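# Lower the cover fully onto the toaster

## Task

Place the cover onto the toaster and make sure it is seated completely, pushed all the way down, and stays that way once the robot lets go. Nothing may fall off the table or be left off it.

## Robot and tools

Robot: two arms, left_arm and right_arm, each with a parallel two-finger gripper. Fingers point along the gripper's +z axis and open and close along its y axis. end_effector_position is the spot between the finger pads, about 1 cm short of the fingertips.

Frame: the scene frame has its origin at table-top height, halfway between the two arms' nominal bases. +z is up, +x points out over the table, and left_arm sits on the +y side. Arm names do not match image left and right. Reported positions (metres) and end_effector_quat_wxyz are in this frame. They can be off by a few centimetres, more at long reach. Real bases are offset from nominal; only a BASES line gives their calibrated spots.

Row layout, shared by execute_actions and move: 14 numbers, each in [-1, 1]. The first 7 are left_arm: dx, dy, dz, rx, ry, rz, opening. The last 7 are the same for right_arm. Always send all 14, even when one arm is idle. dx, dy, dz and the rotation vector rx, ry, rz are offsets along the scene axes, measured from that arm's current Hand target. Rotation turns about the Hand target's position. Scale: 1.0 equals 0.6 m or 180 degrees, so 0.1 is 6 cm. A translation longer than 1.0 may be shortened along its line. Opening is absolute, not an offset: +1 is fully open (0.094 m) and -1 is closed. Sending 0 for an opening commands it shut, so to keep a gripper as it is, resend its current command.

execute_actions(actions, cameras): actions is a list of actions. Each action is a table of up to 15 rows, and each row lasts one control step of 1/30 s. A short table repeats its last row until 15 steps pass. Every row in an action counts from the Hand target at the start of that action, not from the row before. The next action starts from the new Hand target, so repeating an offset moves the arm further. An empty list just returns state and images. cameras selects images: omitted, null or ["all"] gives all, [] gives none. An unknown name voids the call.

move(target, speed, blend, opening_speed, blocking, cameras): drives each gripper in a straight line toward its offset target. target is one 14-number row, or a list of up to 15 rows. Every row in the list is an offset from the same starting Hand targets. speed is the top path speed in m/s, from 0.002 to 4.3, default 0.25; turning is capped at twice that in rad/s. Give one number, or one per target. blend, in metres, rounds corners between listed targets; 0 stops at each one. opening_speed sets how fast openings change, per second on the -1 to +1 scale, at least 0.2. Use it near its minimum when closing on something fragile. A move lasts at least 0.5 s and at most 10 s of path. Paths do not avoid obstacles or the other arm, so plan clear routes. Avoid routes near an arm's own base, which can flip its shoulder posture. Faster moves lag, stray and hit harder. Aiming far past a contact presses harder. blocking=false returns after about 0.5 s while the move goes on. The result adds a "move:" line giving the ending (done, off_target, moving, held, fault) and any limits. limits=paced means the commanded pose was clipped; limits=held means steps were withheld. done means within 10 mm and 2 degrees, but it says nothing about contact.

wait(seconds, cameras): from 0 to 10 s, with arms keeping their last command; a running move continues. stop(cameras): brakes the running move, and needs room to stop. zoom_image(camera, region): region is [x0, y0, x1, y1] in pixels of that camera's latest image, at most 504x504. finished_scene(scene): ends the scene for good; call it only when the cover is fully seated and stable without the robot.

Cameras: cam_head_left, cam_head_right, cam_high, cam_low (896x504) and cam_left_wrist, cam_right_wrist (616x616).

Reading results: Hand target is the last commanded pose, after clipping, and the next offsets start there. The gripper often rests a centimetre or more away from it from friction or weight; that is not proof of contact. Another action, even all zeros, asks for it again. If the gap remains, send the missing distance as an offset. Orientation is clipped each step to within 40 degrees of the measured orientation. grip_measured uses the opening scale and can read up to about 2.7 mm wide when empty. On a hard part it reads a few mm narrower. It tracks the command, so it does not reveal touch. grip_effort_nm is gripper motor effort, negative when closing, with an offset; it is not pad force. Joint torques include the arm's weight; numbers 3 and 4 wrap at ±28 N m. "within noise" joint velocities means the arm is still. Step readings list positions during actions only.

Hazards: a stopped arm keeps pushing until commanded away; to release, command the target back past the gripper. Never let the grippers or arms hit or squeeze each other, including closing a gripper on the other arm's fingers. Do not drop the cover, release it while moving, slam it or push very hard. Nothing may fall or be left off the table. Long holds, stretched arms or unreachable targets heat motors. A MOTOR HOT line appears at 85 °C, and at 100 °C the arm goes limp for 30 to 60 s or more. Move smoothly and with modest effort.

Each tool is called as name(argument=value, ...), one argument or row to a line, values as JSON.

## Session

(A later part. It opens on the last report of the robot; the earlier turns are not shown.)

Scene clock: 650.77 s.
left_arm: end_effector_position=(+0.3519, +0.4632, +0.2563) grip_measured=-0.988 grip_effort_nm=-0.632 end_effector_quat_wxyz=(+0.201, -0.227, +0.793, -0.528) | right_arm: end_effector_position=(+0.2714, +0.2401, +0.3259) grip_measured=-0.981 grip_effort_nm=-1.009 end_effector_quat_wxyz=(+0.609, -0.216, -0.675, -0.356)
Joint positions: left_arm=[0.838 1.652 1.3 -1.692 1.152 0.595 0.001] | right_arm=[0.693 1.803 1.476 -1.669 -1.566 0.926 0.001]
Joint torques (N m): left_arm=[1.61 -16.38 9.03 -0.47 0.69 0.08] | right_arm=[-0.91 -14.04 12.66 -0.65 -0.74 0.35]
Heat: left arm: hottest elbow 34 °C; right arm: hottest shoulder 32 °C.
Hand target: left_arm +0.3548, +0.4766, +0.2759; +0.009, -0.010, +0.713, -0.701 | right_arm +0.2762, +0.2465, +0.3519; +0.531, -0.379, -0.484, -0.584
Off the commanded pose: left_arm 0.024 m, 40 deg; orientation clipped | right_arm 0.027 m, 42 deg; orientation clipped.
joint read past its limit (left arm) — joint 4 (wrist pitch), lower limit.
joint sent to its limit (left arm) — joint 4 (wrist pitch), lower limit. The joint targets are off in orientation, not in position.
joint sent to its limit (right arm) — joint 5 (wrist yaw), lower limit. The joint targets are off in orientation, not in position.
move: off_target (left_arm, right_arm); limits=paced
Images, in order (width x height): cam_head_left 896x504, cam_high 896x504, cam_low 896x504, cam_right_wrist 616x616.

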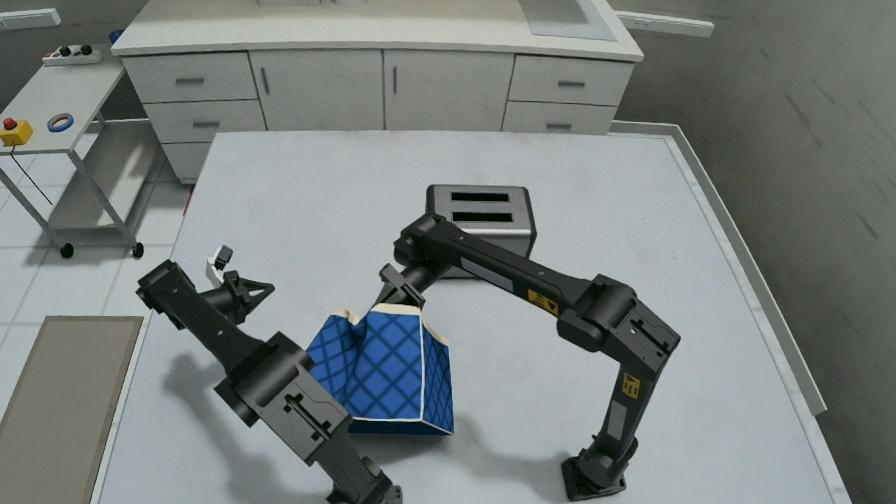

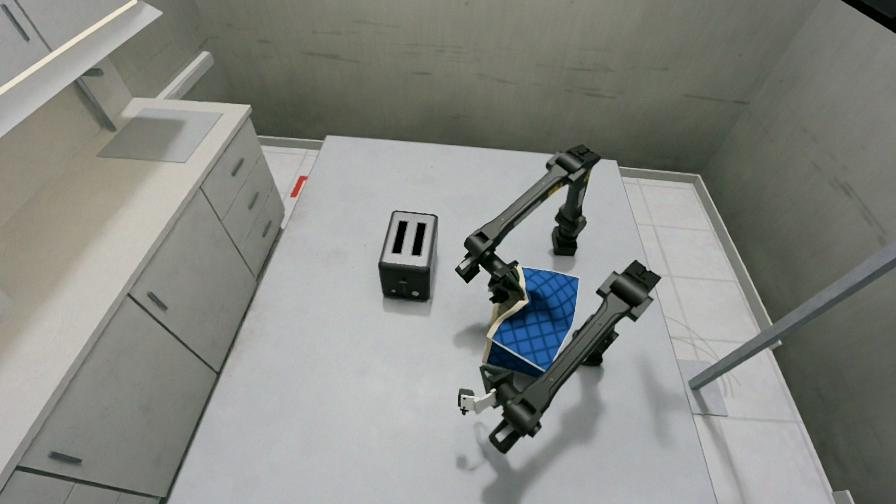

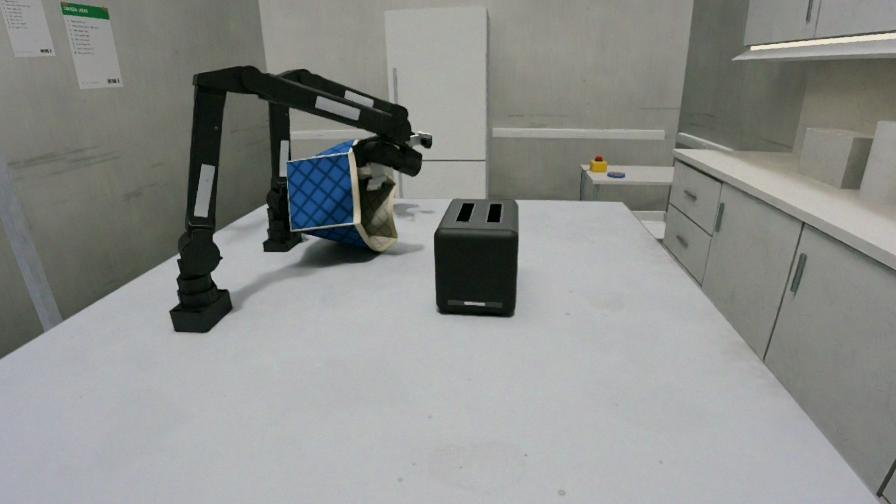

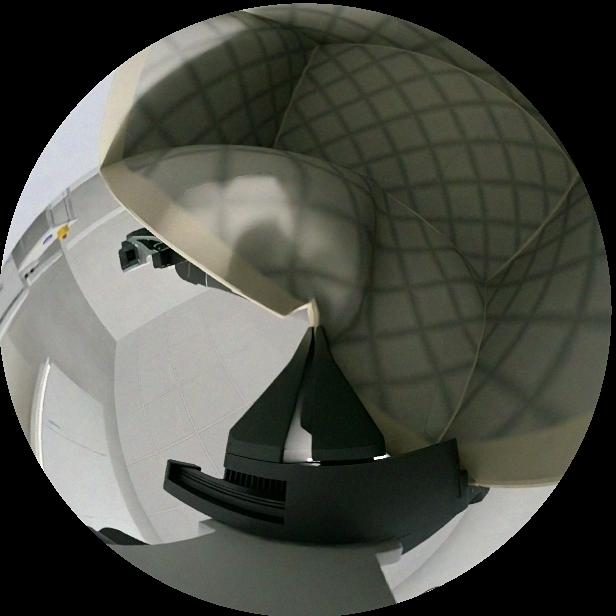

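move(
  target=[0,0,0,0,0,0,-1,0,0,0,-0.2,0.27,0,-1],
  speed=0.25,
  cameras=["cam_head_left","cam_low","cam_high","cam_right_wrist"],
)

Scene clock: 658.13 s.
left_arm: end_effector_position=(+0.3520, +0.4632, +0.2564) grip_measured=-0.988 grip_effort_nm=-0.628 end_effector_quat_wxyz=(+0.201, -0.227, +0.793, -0.528) | right_arm: end_effector_position=(+0.2729, +0.2401, +0.3222) grip_measured=-0.981 grip_effort_nm=-1.009 end_effector_quat_wxyz=(+0.670, -0.549, -0.499, +0.019)
Joint positions: left_arm=[0.838 1.652 1.3 -1.692 1.152 0.595 0.001] | right_arm=[0.693 1.797 1.508 -1.636 -1.463 2.076 0.001]
Joint torques (N m): left_arm=[0.67 -16.56 9.2 -0.53 0.69 0.05] | right_arm=[-0.67 -14.62 12.81 -0.23 -0.51 0.49]
Heat: left arm: hottest elbow 34 °C; right arm: hottest elbow 33 °C.
Hand target: left_arm +0.3548, +0.4766, +0.2759; +0.009, -0.010, +0.713, -0.701 | right_arm +0.2762, +0.2465, +0.3518; +0.541, -0.723, -0.378, -0.206
Off the commanded pose: left_arm 0.024 m, 40 deg; orientation clipped | right_arm 0.031 m, 39 deg.
joint read past its limit (left arm) — joint 4 (wrist pitch), lower limit.
joint sent to its limit (left arm) — joint 4 (wrist pitch), lower limit. The joint targets are off in orientation, not in position.
joint sent to its limit (right arm) — joint 6 (wrist roll), upper limit. The joint targets are off in orientation, not in position.
move: off_target (left_arm, right_arm); limits=paced
Images, in order (width x height): cam_head_left 896x504, cam_high 896x504, cam_low 896x504, cam_right_wrist 616x616.

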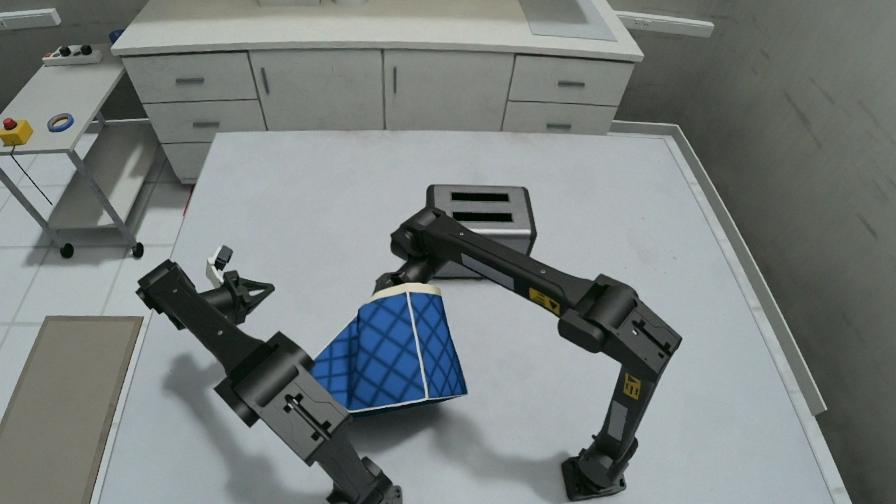

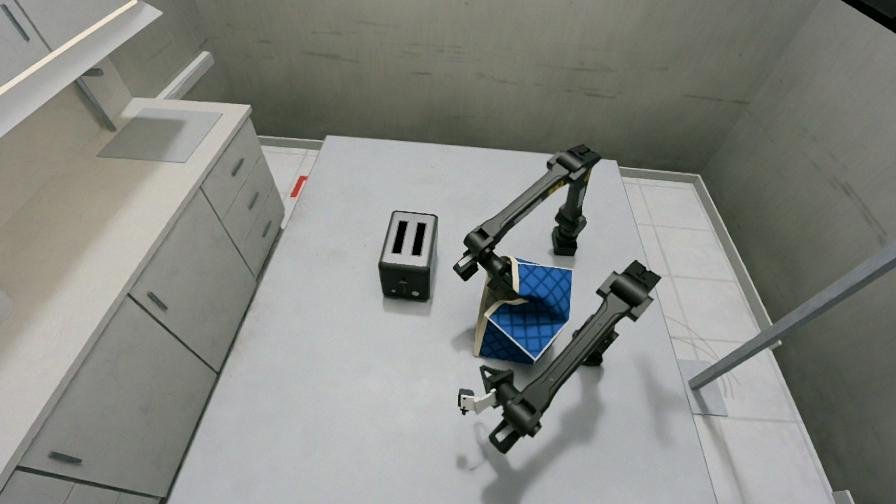

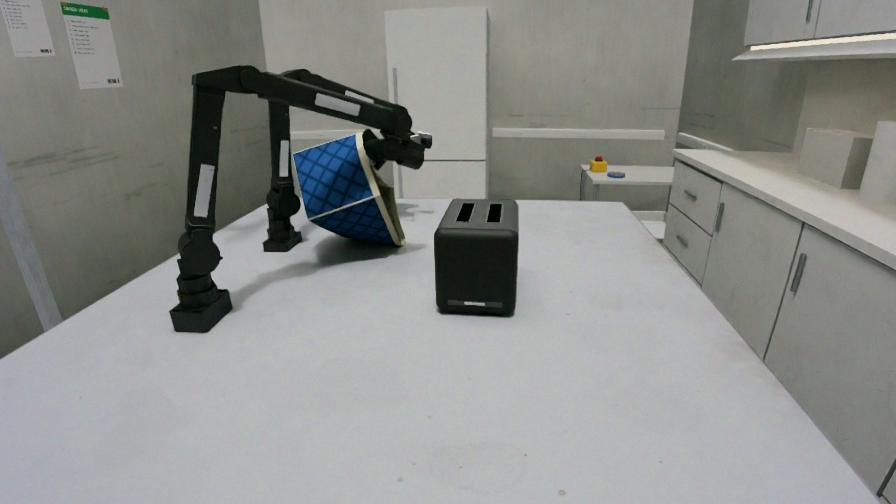

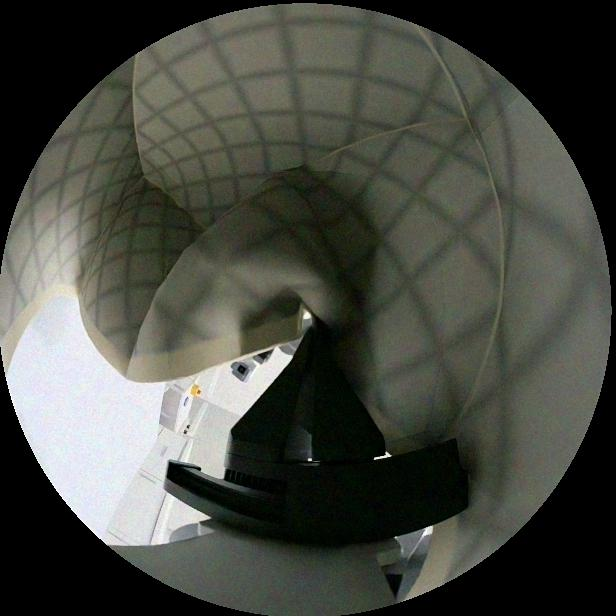

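move(
  target=[0,0,0,0,0,0,-1,0.03,0.0,-0.2,0,0,0,-1],
  speed=0.12,
  cameras=["cam_head_left","cam_low","cam_high","cam_right_wrist"],
)

move(
  target=[0,0,0,0,0,0,-1,0.08,0.0,-0.12,0,0,0,-1],
  speed=0.12,
  cameras=["cam_head_left","cam_low","cam_high","cam_right_wrist"],
)

Scene clock: 665.63 s.
left_arm: end_effector_position=(+0.3520, +0.4632, +0.2564) grip_measured=-0.988 grip_effort_nm=-0.637 end_effector_quat_wxyz=(+0.201, -0.228, +0.793, -0.528) | right_arm: end_effector_position=(+0.2881, +0.2496, +0.2503) grip_measured=-0.981 grip_effort_nm=-1.004 end_effector_quat_wxyz=(+0.649, -0.529, -0.546, -0.026)
Joint positions: left_arm=[0.838 1.652 1.3 -1.692 1.152 0.594 0.001] | right_arm=[0.689 1.868 1.446 -1.365 -1.41 2.079 0.001]
Joint torques (N m): left_arm=[1.14 -16.62 9.09 -0.51 0.66 0.09] | right_arm=[-1.9 -11.81 6.84 0.1 -0.52 0.43]
Heat: left arm: hottest elbow 34 °C; right arm: hottest elbow 33 °C.
Hand target: left_arm +0.3548, +0.4766, +0.2759; +0.009, -0.010, +0.713, -0.701 | right_arm +0.2942, +0.2465, +0.2317; +0.541, -0.723, -0.378, -0.206
Off the commanded pose: left_arm 0.024 m, 40 deg; orientation clipped | right_arm 0.020 m, 38 deg.
joint read past its limit (left arm) — joint 4 (wrist pitch), lower limit.
joint sent to its limit (left arm) — joint 4 (wrist pitch), lower limit. The joint targets are off in orientation, not in position.
joint sent to its limit (right arm) — joint 6 (wrist roll), upper limit. The joint targets are off in orientation, not in position.
move: off_target (left_arm, right_arm); limits=paced
Images, in order (width x height): cam_head_left 896x504, cam_high 896x504, cam_low 896x504, cam_right_wrist 616x616.

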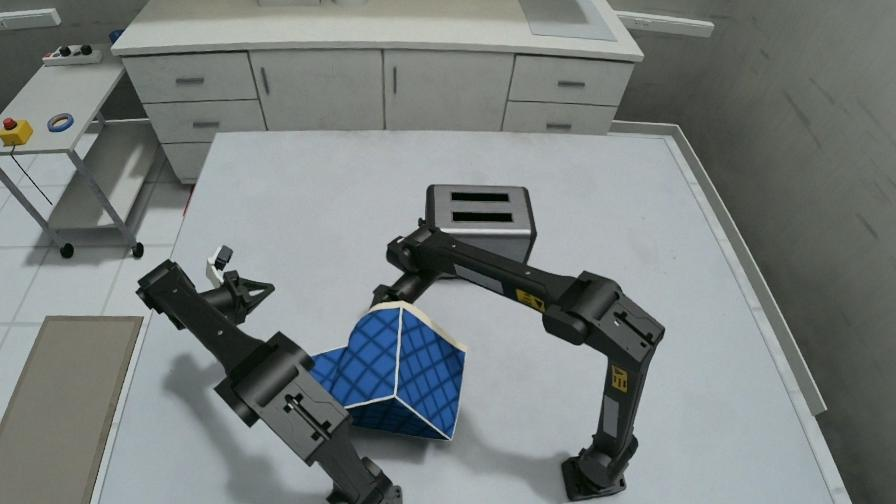

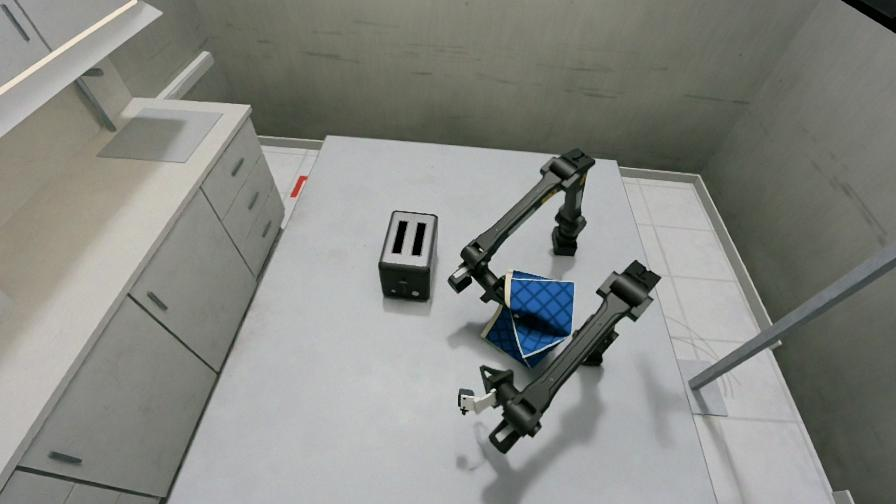

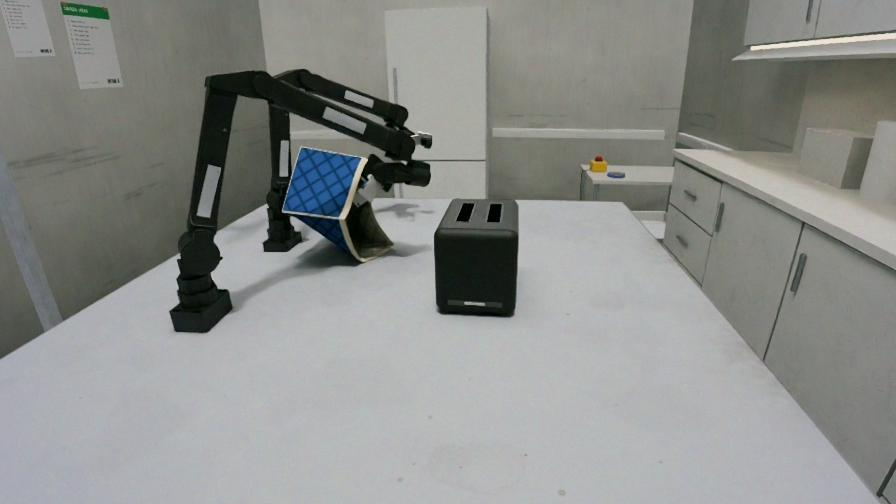

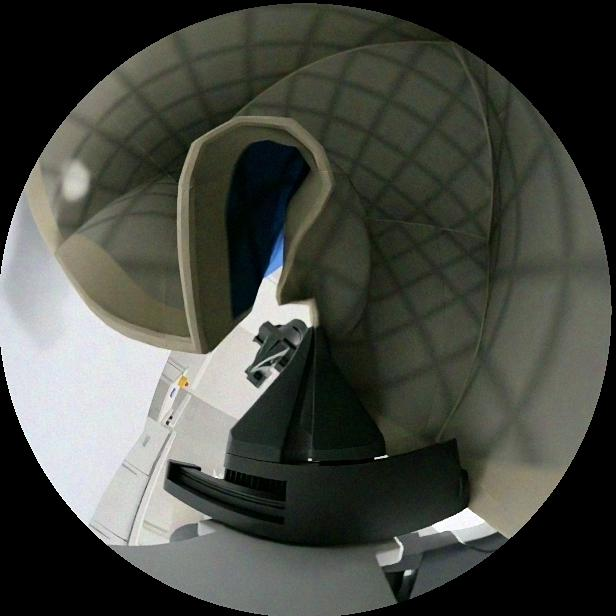

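Scene clock: 668.80 s.
left_arm: end_effector_position=(+0.3520, +0.4632, +0.2564) grip_measured=-0.988 grip_effort_nm=-0.632 end_effector_quat_wxyz=(+0.201, -0.228, +0.793, -0.528) | right_arm: end_effector_position=(+0.3298, +0.2446, +0.1690) grip_measured=-0.981 grip_effort_nm=-1.009 end_effector_quat_wxyz=(+0.644, -0.551, -0.529, -0.035)
Joint positions: left_arm=[0.838 1.652 1.3 -1.692 1.153 0.594 0.001] | right_arm=[0.632 2.017 1.446 -1.238 -1.397 2.081 0.001]
Joint torques (N m): left_arm=[0.85 -16.38 9.06 -0.5 0.67 0.06] | right_arm=[-1.9 -12.45 9.22 0.06 -0.65 0.41]
Heat: left arm: hottest elbow 34 °C; right arm: hottest elbow 33 °C.
Hand target: left_arm +0.3549, +0.4766, +0.2760; +0.009, -0.010, +0.713, -0.701 | right_arm +0.3422, +0.2466, +0.1599; +0.541, -0.722, -0.378, -0.206
Off the commanded pose: left_arm 0.024 m, 40 deg; orientation clipped | right_arm 0.016 m, 35 deg.
joint read past its limit (left arm) — joint 4 (wrist pitch), lower limit.
joint sent to its limit (left arm) — joint 4 (wrist pitch), lower limit. The joint targets are off in orientation, not in position.
joint sent to its limit (right arm) — joint 6 (wrist roll), upper limit. The joint targets are off in orientation, not in position.
move: off_target (left_arm, right_arm); limits=paced
Images, in order (width x height): cam_head_left 896x504, cam_high 896x504, cam_low 896x504, cam_right_wrist 616x616.

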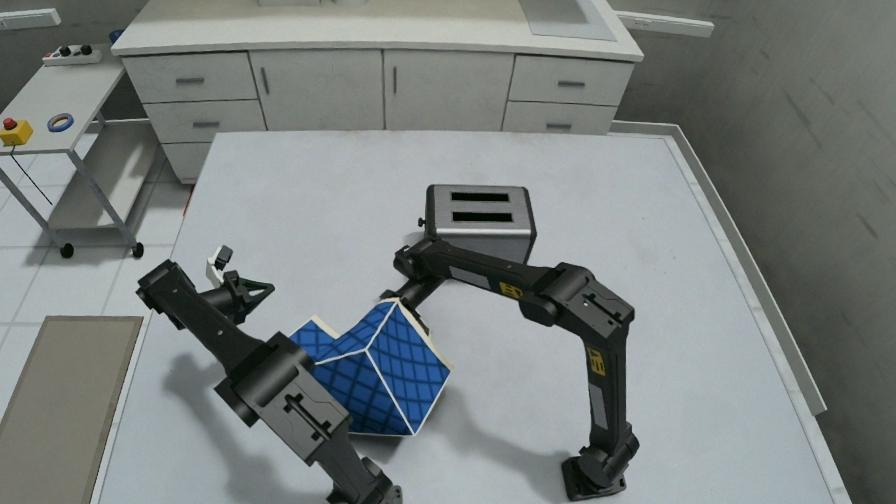

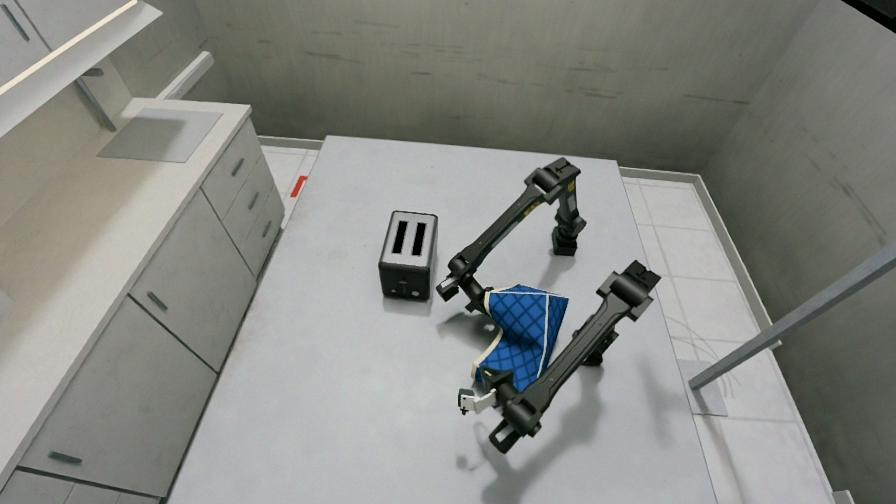

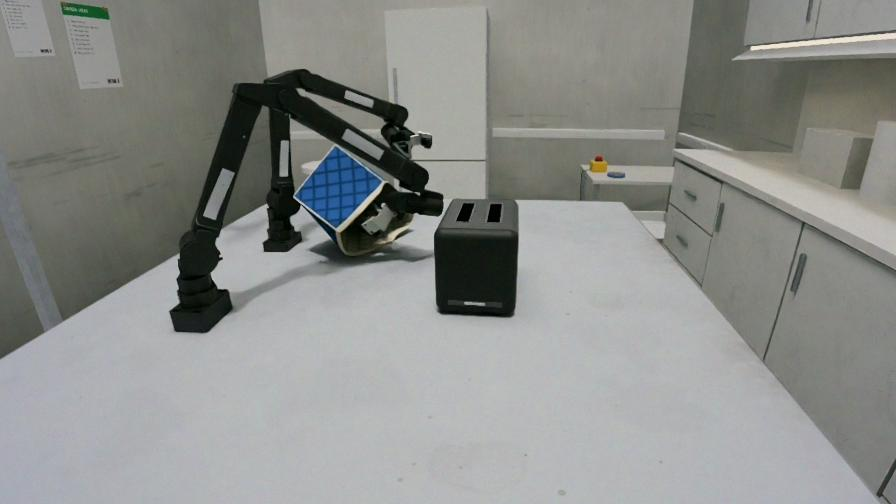

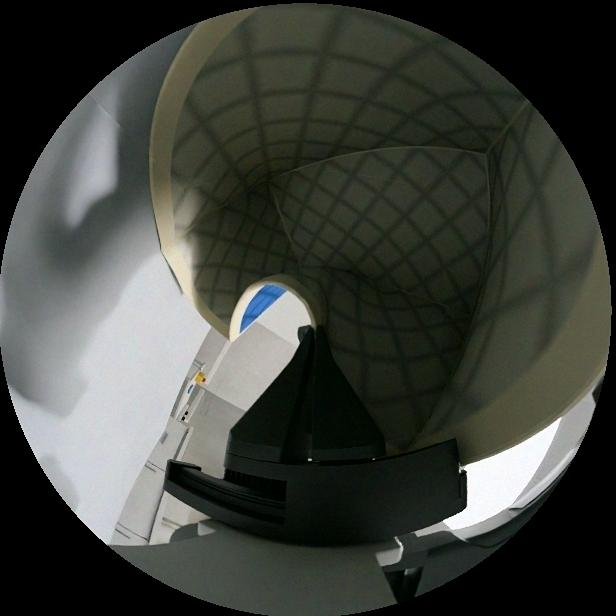

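move(
  target=[0,0,0,0,0,0,-1,0.05,0.0,-0.13,0,0,0,-1],
  speed=0.12,
  cameras=["cam_head_left","cam_low","cam_high","cam_right_wrist"],
)

Scene clock: 674.57 s.
left_arm: end_effector_position=(+0.3520, +0.4632, +0.2564) grip_measured=-0.988 grip_effort_nm=-0.628 end_effector_quat_wxyz=(+0.201, -0.228, +0.793, -0.528) | right_arm: end_effector_position=(+0.3562, +0.2434, +0.0937) grip_measured=-0.981 grip_effort_nm=-1.009 end_effector_quat_wxyz=(+0.644, -0.562, -0.517, -0.041)
Joint positions: left_arm=[0.838 1.652 1.3 -1.692 1.153 0.594 0.001] | right_arm=[0.601 2.166 1.47 -1.118 -1.398 2.087 0.001]
Joint torques (N m): left_arm=[0.85 -16.56 9.1 -0.54 0.66 0.07] | right_arm=[-2.14 -13.16 9.88 0.03 -0.3 0.33]
Heat: left arm: hottest elbow 34 °C; right arm: hottest elbow 33 °C.
Hand target: left_arm +0.3548, +0.4766, +0.2760; +0.009, -0.010, +0.713, -0.701 | right_arm +0.3722, +0.2466, +0.0819; +0.541, -0.722, -0.378, -0.206
Off the commanded pose: left_arm 0.024 m, 40 deg; orientation clipped | right_arm 0.020 m, 33 deg.
joint read past its limit (left arm) — joint 4 (wrist pitch), lower limit.
joint sent to its limit (left arm) — joint 4 (wrist pitch), lower limit. The joint targets are off in orientation, not in position.
joint sent to its limit (right arm) — joint 6 (wrist roll), upper limit. The joint targets are off in orientation, not in position.
move: off_target (left_arm, right_arm); limits=paced
Images, in order (width x height): cam_head_left 896x504, cam_high 896x504, cam_low 896x504, cam_right_wrist 616x616.

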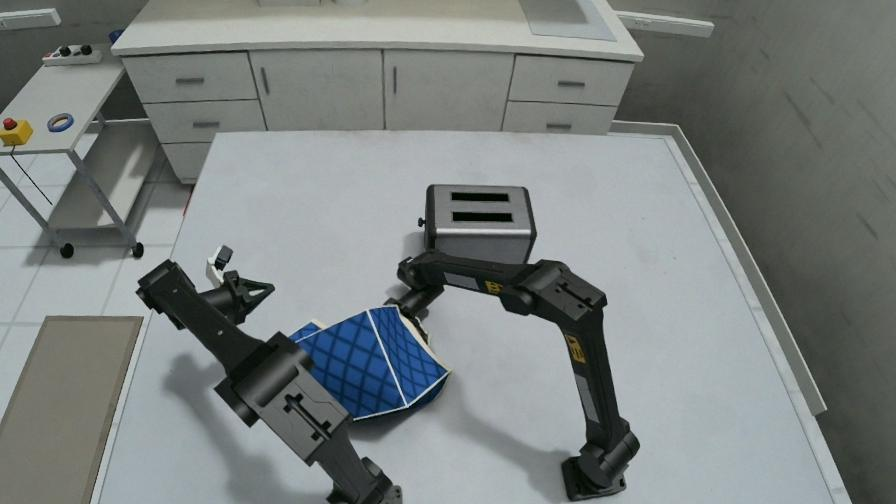

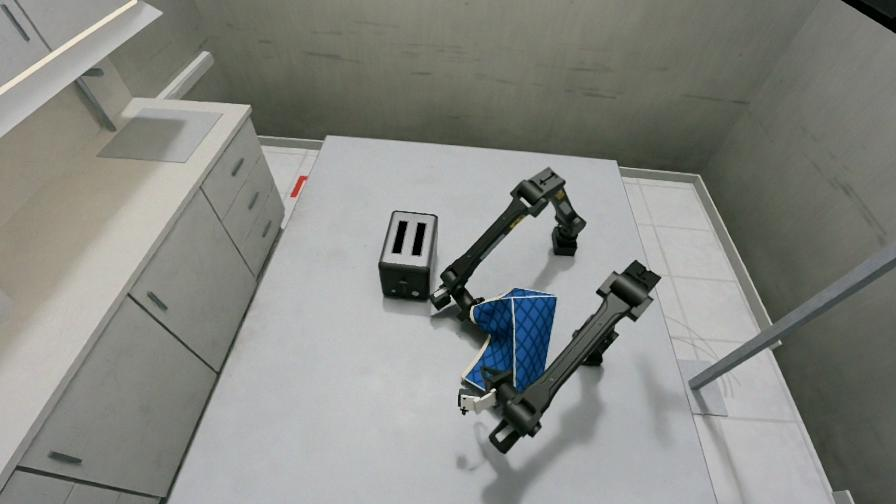

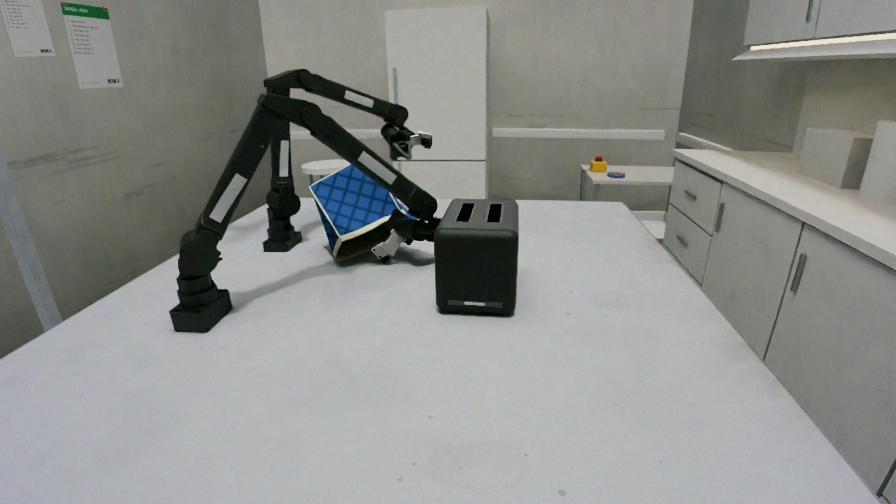

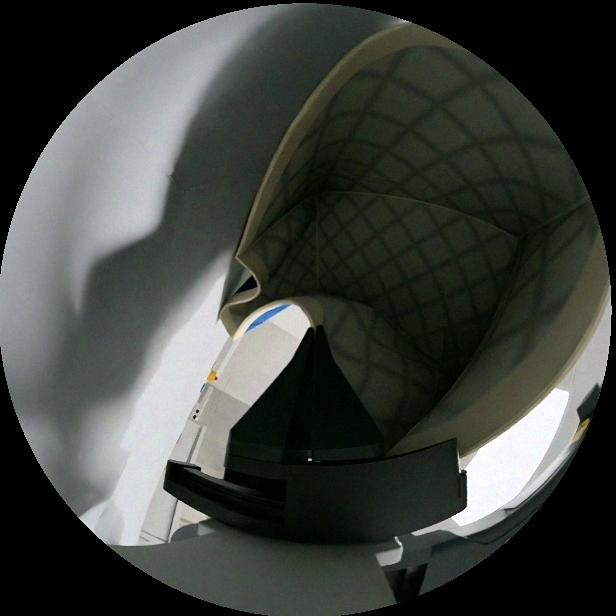

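move(
  target=[0,0,0,0,0,0,-1,0.02,0.0,-0.05,0,0,0,-1],
  speed=0.1,
  cameras=["cam_low"],
)

move(
  target=[0,0,0,0,0,0,-1,0,0,0,0,0,0,0.2],
  opening_speed=1,
  cameras=["cam_head_left","cam_low","cam_high","cam_right_wrist"],
)

Scene clock: 681.30 s.
left_arm: end_effector_position=(+0.3520, +0.4632, +0.2564) grip_measured=-0.988 grip_effort_nm=-0.628 end_effector_quat_wxyz=(+0.201, -0.228, +0.793, -0.528) | right_arm: end_effector_position=(+0.3675, +0.2466, +0.0920) grip_measured=-0.981 grip_effort_nm=-0.999 end_effector_quat_wxyz=(+0.643, -0.563, -0.517, -0.047)
Joint positions: left_arm=[0.838 1.652 1.3 -1.692 1.153 0.594 0.001] | right_arm=[0.594 2.184 1.499 -1.111 -1.398 2.097 0.001]
Joint torques (N m): left_arm=[1.2 -16.32 9.16 -0.44 0.67 0.05] | right_arm=[-2.37 -10.52 9.2 0.95 0.2 0.22]
Heat: left arm: hottest elbow 34 °C; right arm: hottest elbow 33 °C.
Hand target: left_arm +0.3548, +0.4766, +0.2760; +0.009, -0.010, +0.713, -0.701 | right_arm +0.3842, +0.2465, +0.0518; +0.541, -0.723, -0.378, -0.206
Off the commanded pose: left_arm 0.024 m, 40 deg; orientation clipped | right_arm 0.044 m, 33 deg.
joint read past its limit (left arm) — joint 4 (wrist pitch), lower limit.
joint sent to its limit (left arm) — joint 4 (wrist pitch), lower limit. The joint targets are off in orientation, not in position.
joint sent to its limit (right arm) — joint 6 (wrist roll), upper limit. The joint targets are off in position and orientation.
move: off_target (left_arm, right_arm); limits=paced
Images, in order (width x height): cam_low 896x504.

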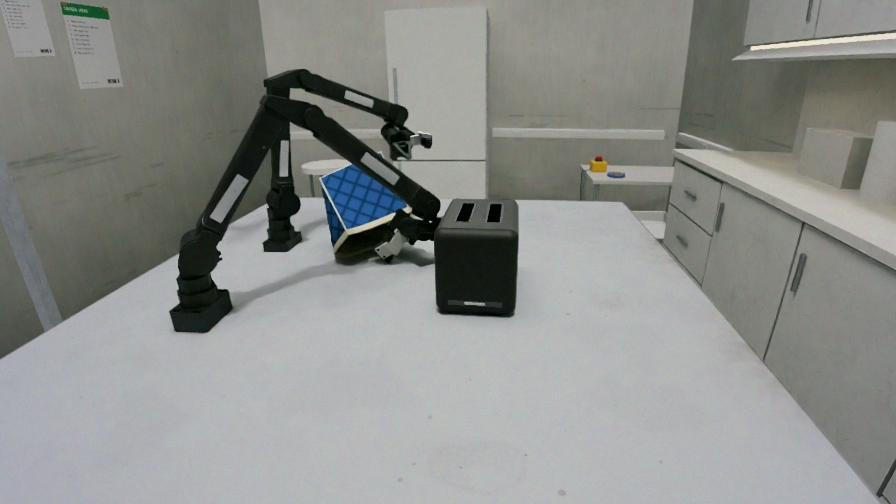

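Scene clock: 683.10 s.
left_arm: end_effector_position=(+0.3520, +0.4632, +0.2564) grip_measured=-0.988 grip_effort_nm=-0.628 end_effector_quat_wxyz=(+0.201, -0.228, +0.793, -0.528) | right_arm: end_effector_position=(+0.3675, +0.2466, +0.0920) grip_measured=+0.198 grip_effort_nm=0.090 end_effector_quat_wxyz=(+0.643, -0.563, -0.517, -0.047)
Joint positions: left_arm=[0.838 1.652 1.3 -1.692 1.153 0.594 0.001] | right_arm=[0.594 2.184 1.499 -1.111 -1.398 2.097 0.056]
Joint torques (N m): left_arm=[1.14 -16.67 9.07 -0.47 0.67 0.07] | right_arm=[-2.49 -10.64 9.28 0.94 0.21 0.22]
Heat: left arm: hottest elbow 34 °C; right arm: hottest elbow 33 °C.
Hand target: left_arm +0.3548, +0.4766, +0.2760; +0.009, -0.010, +0.713, -0.701 | right_arm +0.3842, +0.2465, +0.0518; +0.541, -0.723, -0.378, -0.206
Off the commanded pose: left_arm 0.024 m, 40 deg; orientation clipped | right_arm 0.044 m, 33 deg.
joint read past its limit (left arm) — joint 4 (wrist pitch), lower limit.
joint sent to its limit (left arm) — joint 4 (wrist pitch), lower limit. The joint targets are off in orientation, not in position.
joint sent to its limit (right arm) — joint 6 (wrist roll), upper limit. The joint targets are off in position and orientation.
move: off_target (left_arm, right_arm); limits=paced
Images, in order (width x height): cam_head_left 896x504, cam_high 896x504, cam_low 896x504, cam_right_wrist 616x616.

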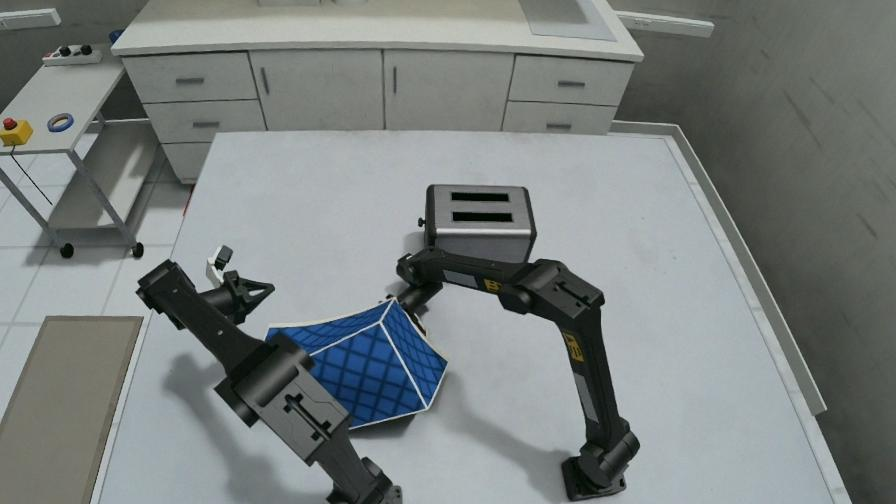

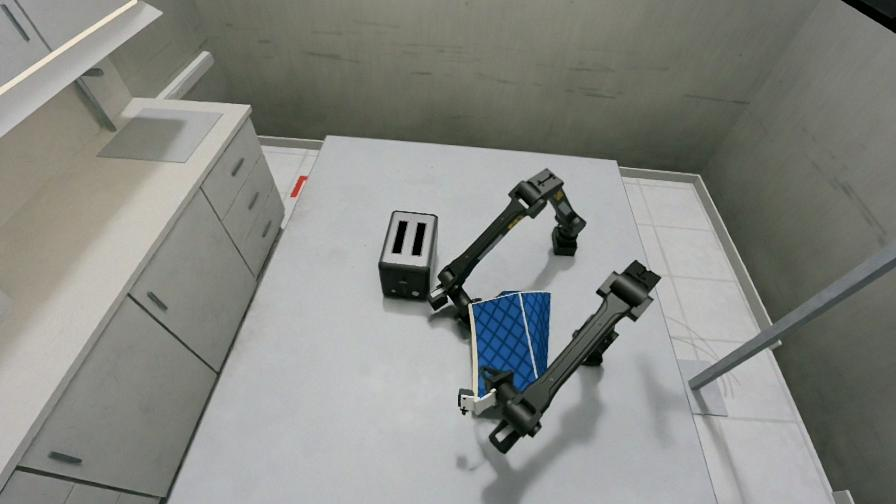

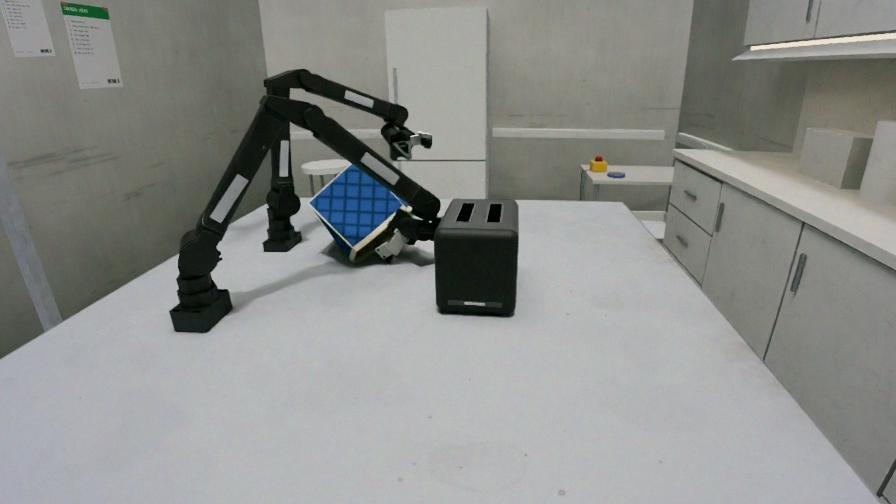

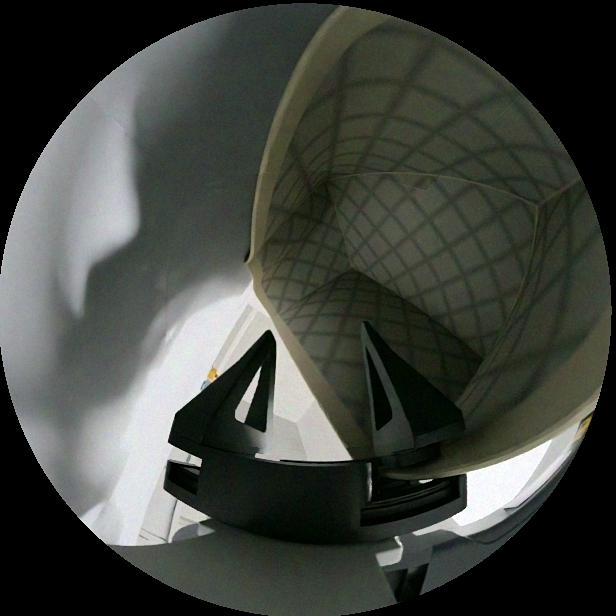

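move(
  target=[0,0,0,0,0,0,-1,0,0.0,0.03,0,0,0,-1],
  opening_speed=1.5,
  cameras=[],
)

move(
  target=[
    [0,0,0,0,0,0,-1,0,0,0.08,0,0,0,-1],
    [0,0,0,0,0,0,-1,0,-0.25,0.08,0,0,0,-1],
    [0,0,0,0,0,0,-1,0,-0.35,0.03,0,0,0,-1],
  ],
  speed=0.15,
  cameras=["cam_head_left","cam_low","cam_high","cam_right_wrist"],
)

Scene clock: 703.67 s.
left_arm: end_effector_position=(+0.3520, +0.4632, +0.2564) grip_measured=-0.988 grip_effort_nm=-0.628 end_effector_quat_wxyz=(+0.201, -0.228, +0.793, -0.528) | right_arm: end_effector_position=(+0.3677, +0.2468, +0.0926) grip_measured=-0.996 grip_effort_nm=-0.227 end_effector_quat_wxyz=(+0.644, -0.563, -0.517, -0.047)
Joint positions: left_arm=[0.838 1.652 1.3 -1.692 1.153 0.594 0.001] | right_arm=[0.594 2.184 1.501 -1.115 -1.398 2.097 0]
Joint torques (N m): left_arm=[1.08 -16.67 9.1 -0.42 0.67 0.07] | right_arm=[-2.37 -12.45 9.63 0.13 0.1 0.22]
Heat: left arm: hottest elbow 35 °C; right arm: hottest shoulder 32 °C.
Hand target: left_arm +0.3548, +0.4766, +0.2760; +0.009, -0.010, +0.713, -0.701 | right_arm +0.3842, +0.2465, +0.0699; +0.541, -0.723, -0.378, -0.206
Off the commanded pose: left_arm 0.024 m, 40 deg; orientation clipped | right_arm 0.028 m, 33 deg.
joint read past its limit (left arm) — joint 4 (wrist pitch), lower limit.
joint sent to its limit (left arm) — joint 4 (wrist pitch), lower limit. The joint targets are off in orientation, not in position.
joint sent to its limit (right arm) — joint 6 (wrist roll), upper limit. The joint targets are off in orientation, not in position.
move: off_target (left_arm, right_arm); limits=paced
No camera images: "cameras" was empty.

Scene clock: 707.80 s.
left_arm: end_effector_position=(+0.3520, +0.4632, +0.2564) grip_measured=-0.988 grip_effort_nm=-0.628 end_effector_quat_wxyz=(+0.201, -0.228, +0.793, -0.528) | right_arm: end_effector_position=(+0.3839, +0.0397, +0.0824) grip_measured=-0.996 grip_effort_nm=-0.227 end_effector_quat_wxyz=(-0.584, +0.673, +0.428, +0.154)
Joint positions: left_arm=[0.838 1.652 1.3 -1.692 1.153 0.594 0.001] | right_arm=[0.21 1.914 1.027 -0.895 -1.289 2.097 0]
Joint torques (N m): left_arm=[0.91 -16.62 8.98 -0.46 0.67 0.04] | right_arm=[-1.73 -13.1 4.31 0.01 -0.49 0.21]
Heat: left arm: hottest elbow 35 °C; right arm: hottest shoulder 32 °C.
Hand target: left_arm +0.3548, +0.4766, +0.2760; +0.009, -0.010, +0.713, -0.701 | right_arm +0.3842, +0.0366, +0.0878; -0.541, +0.722, +0.378, +0.206
Off the commanded pose: left_arm 0.024 m, 40 deg; orientation clipped | right_arm 0.006 m, 11 deg.
joint read past its limit (left arm) — joint 4 (wrist pitch), lower limit.
joint sent to its limit (left arm) — joint 4 (wrist pitch), lower limit. The joint targets are off in orientation, not in position.
joint sent to its limit (right arm) — joint 6 (wrist roll), upper limit. The joint targets are off in orientation, not in position.
move: off_target (left_arm, right_arm); limits=paced
Images, in order (width x height): cam_head_left 896x504, cam_high 896x504, cam_low 896x504, cam_right_wrist 616x616.

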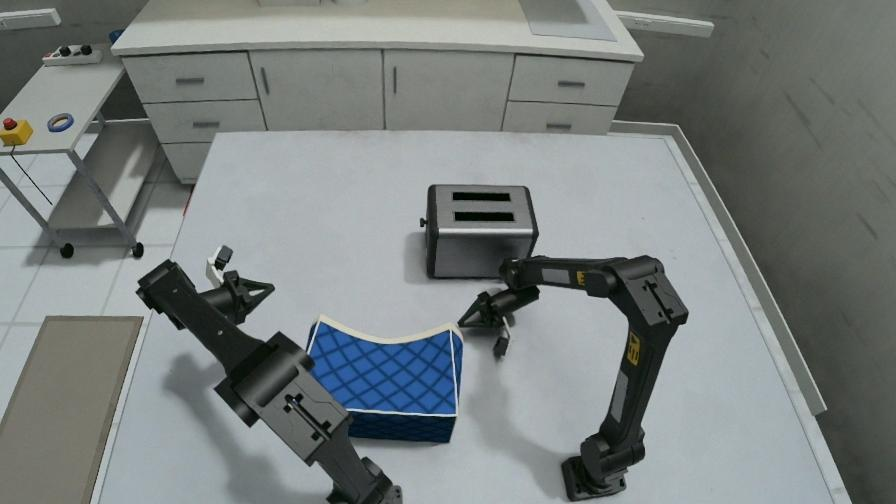

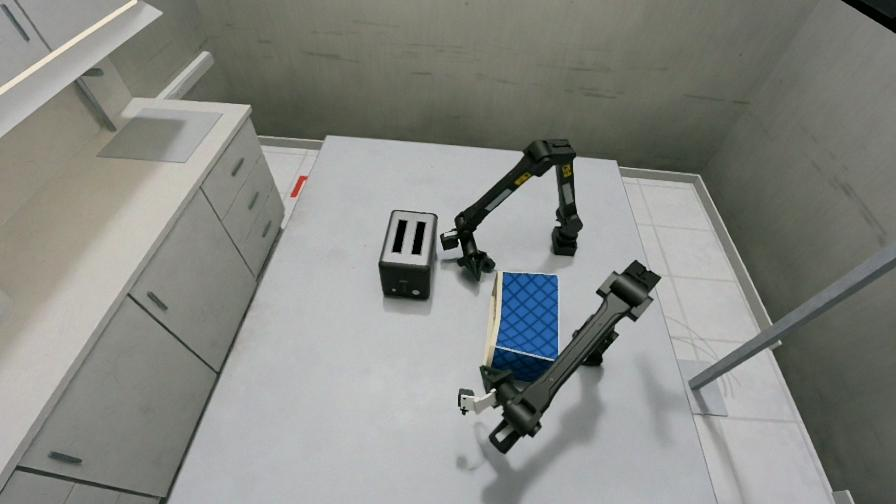

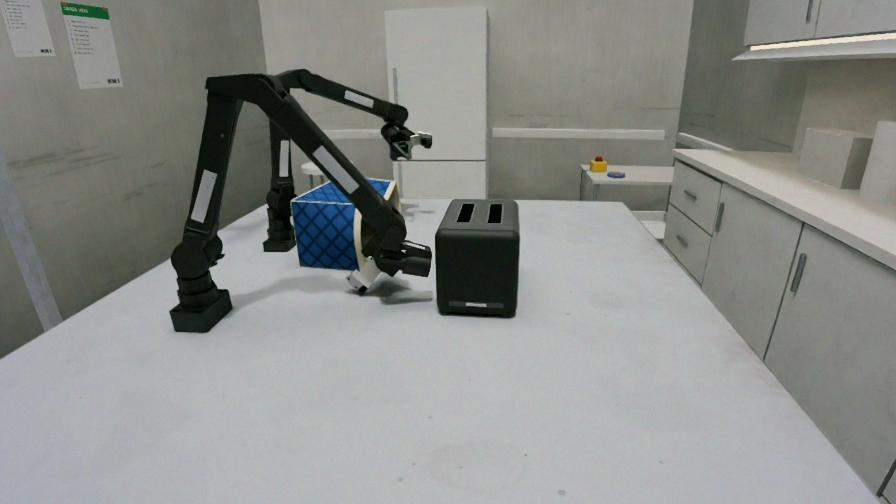

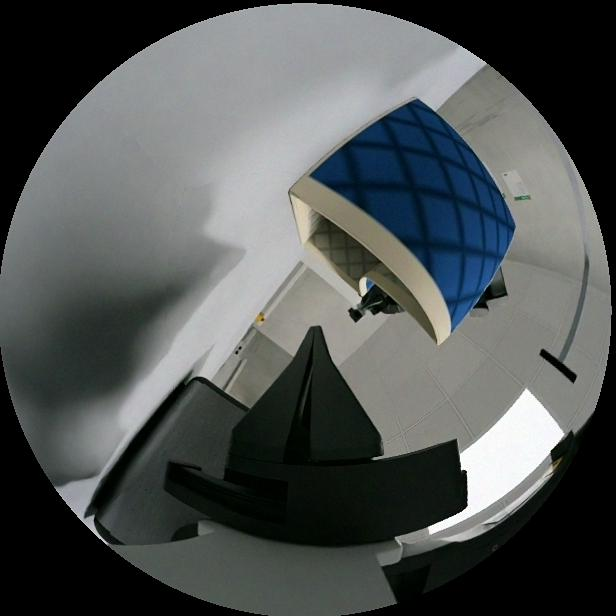

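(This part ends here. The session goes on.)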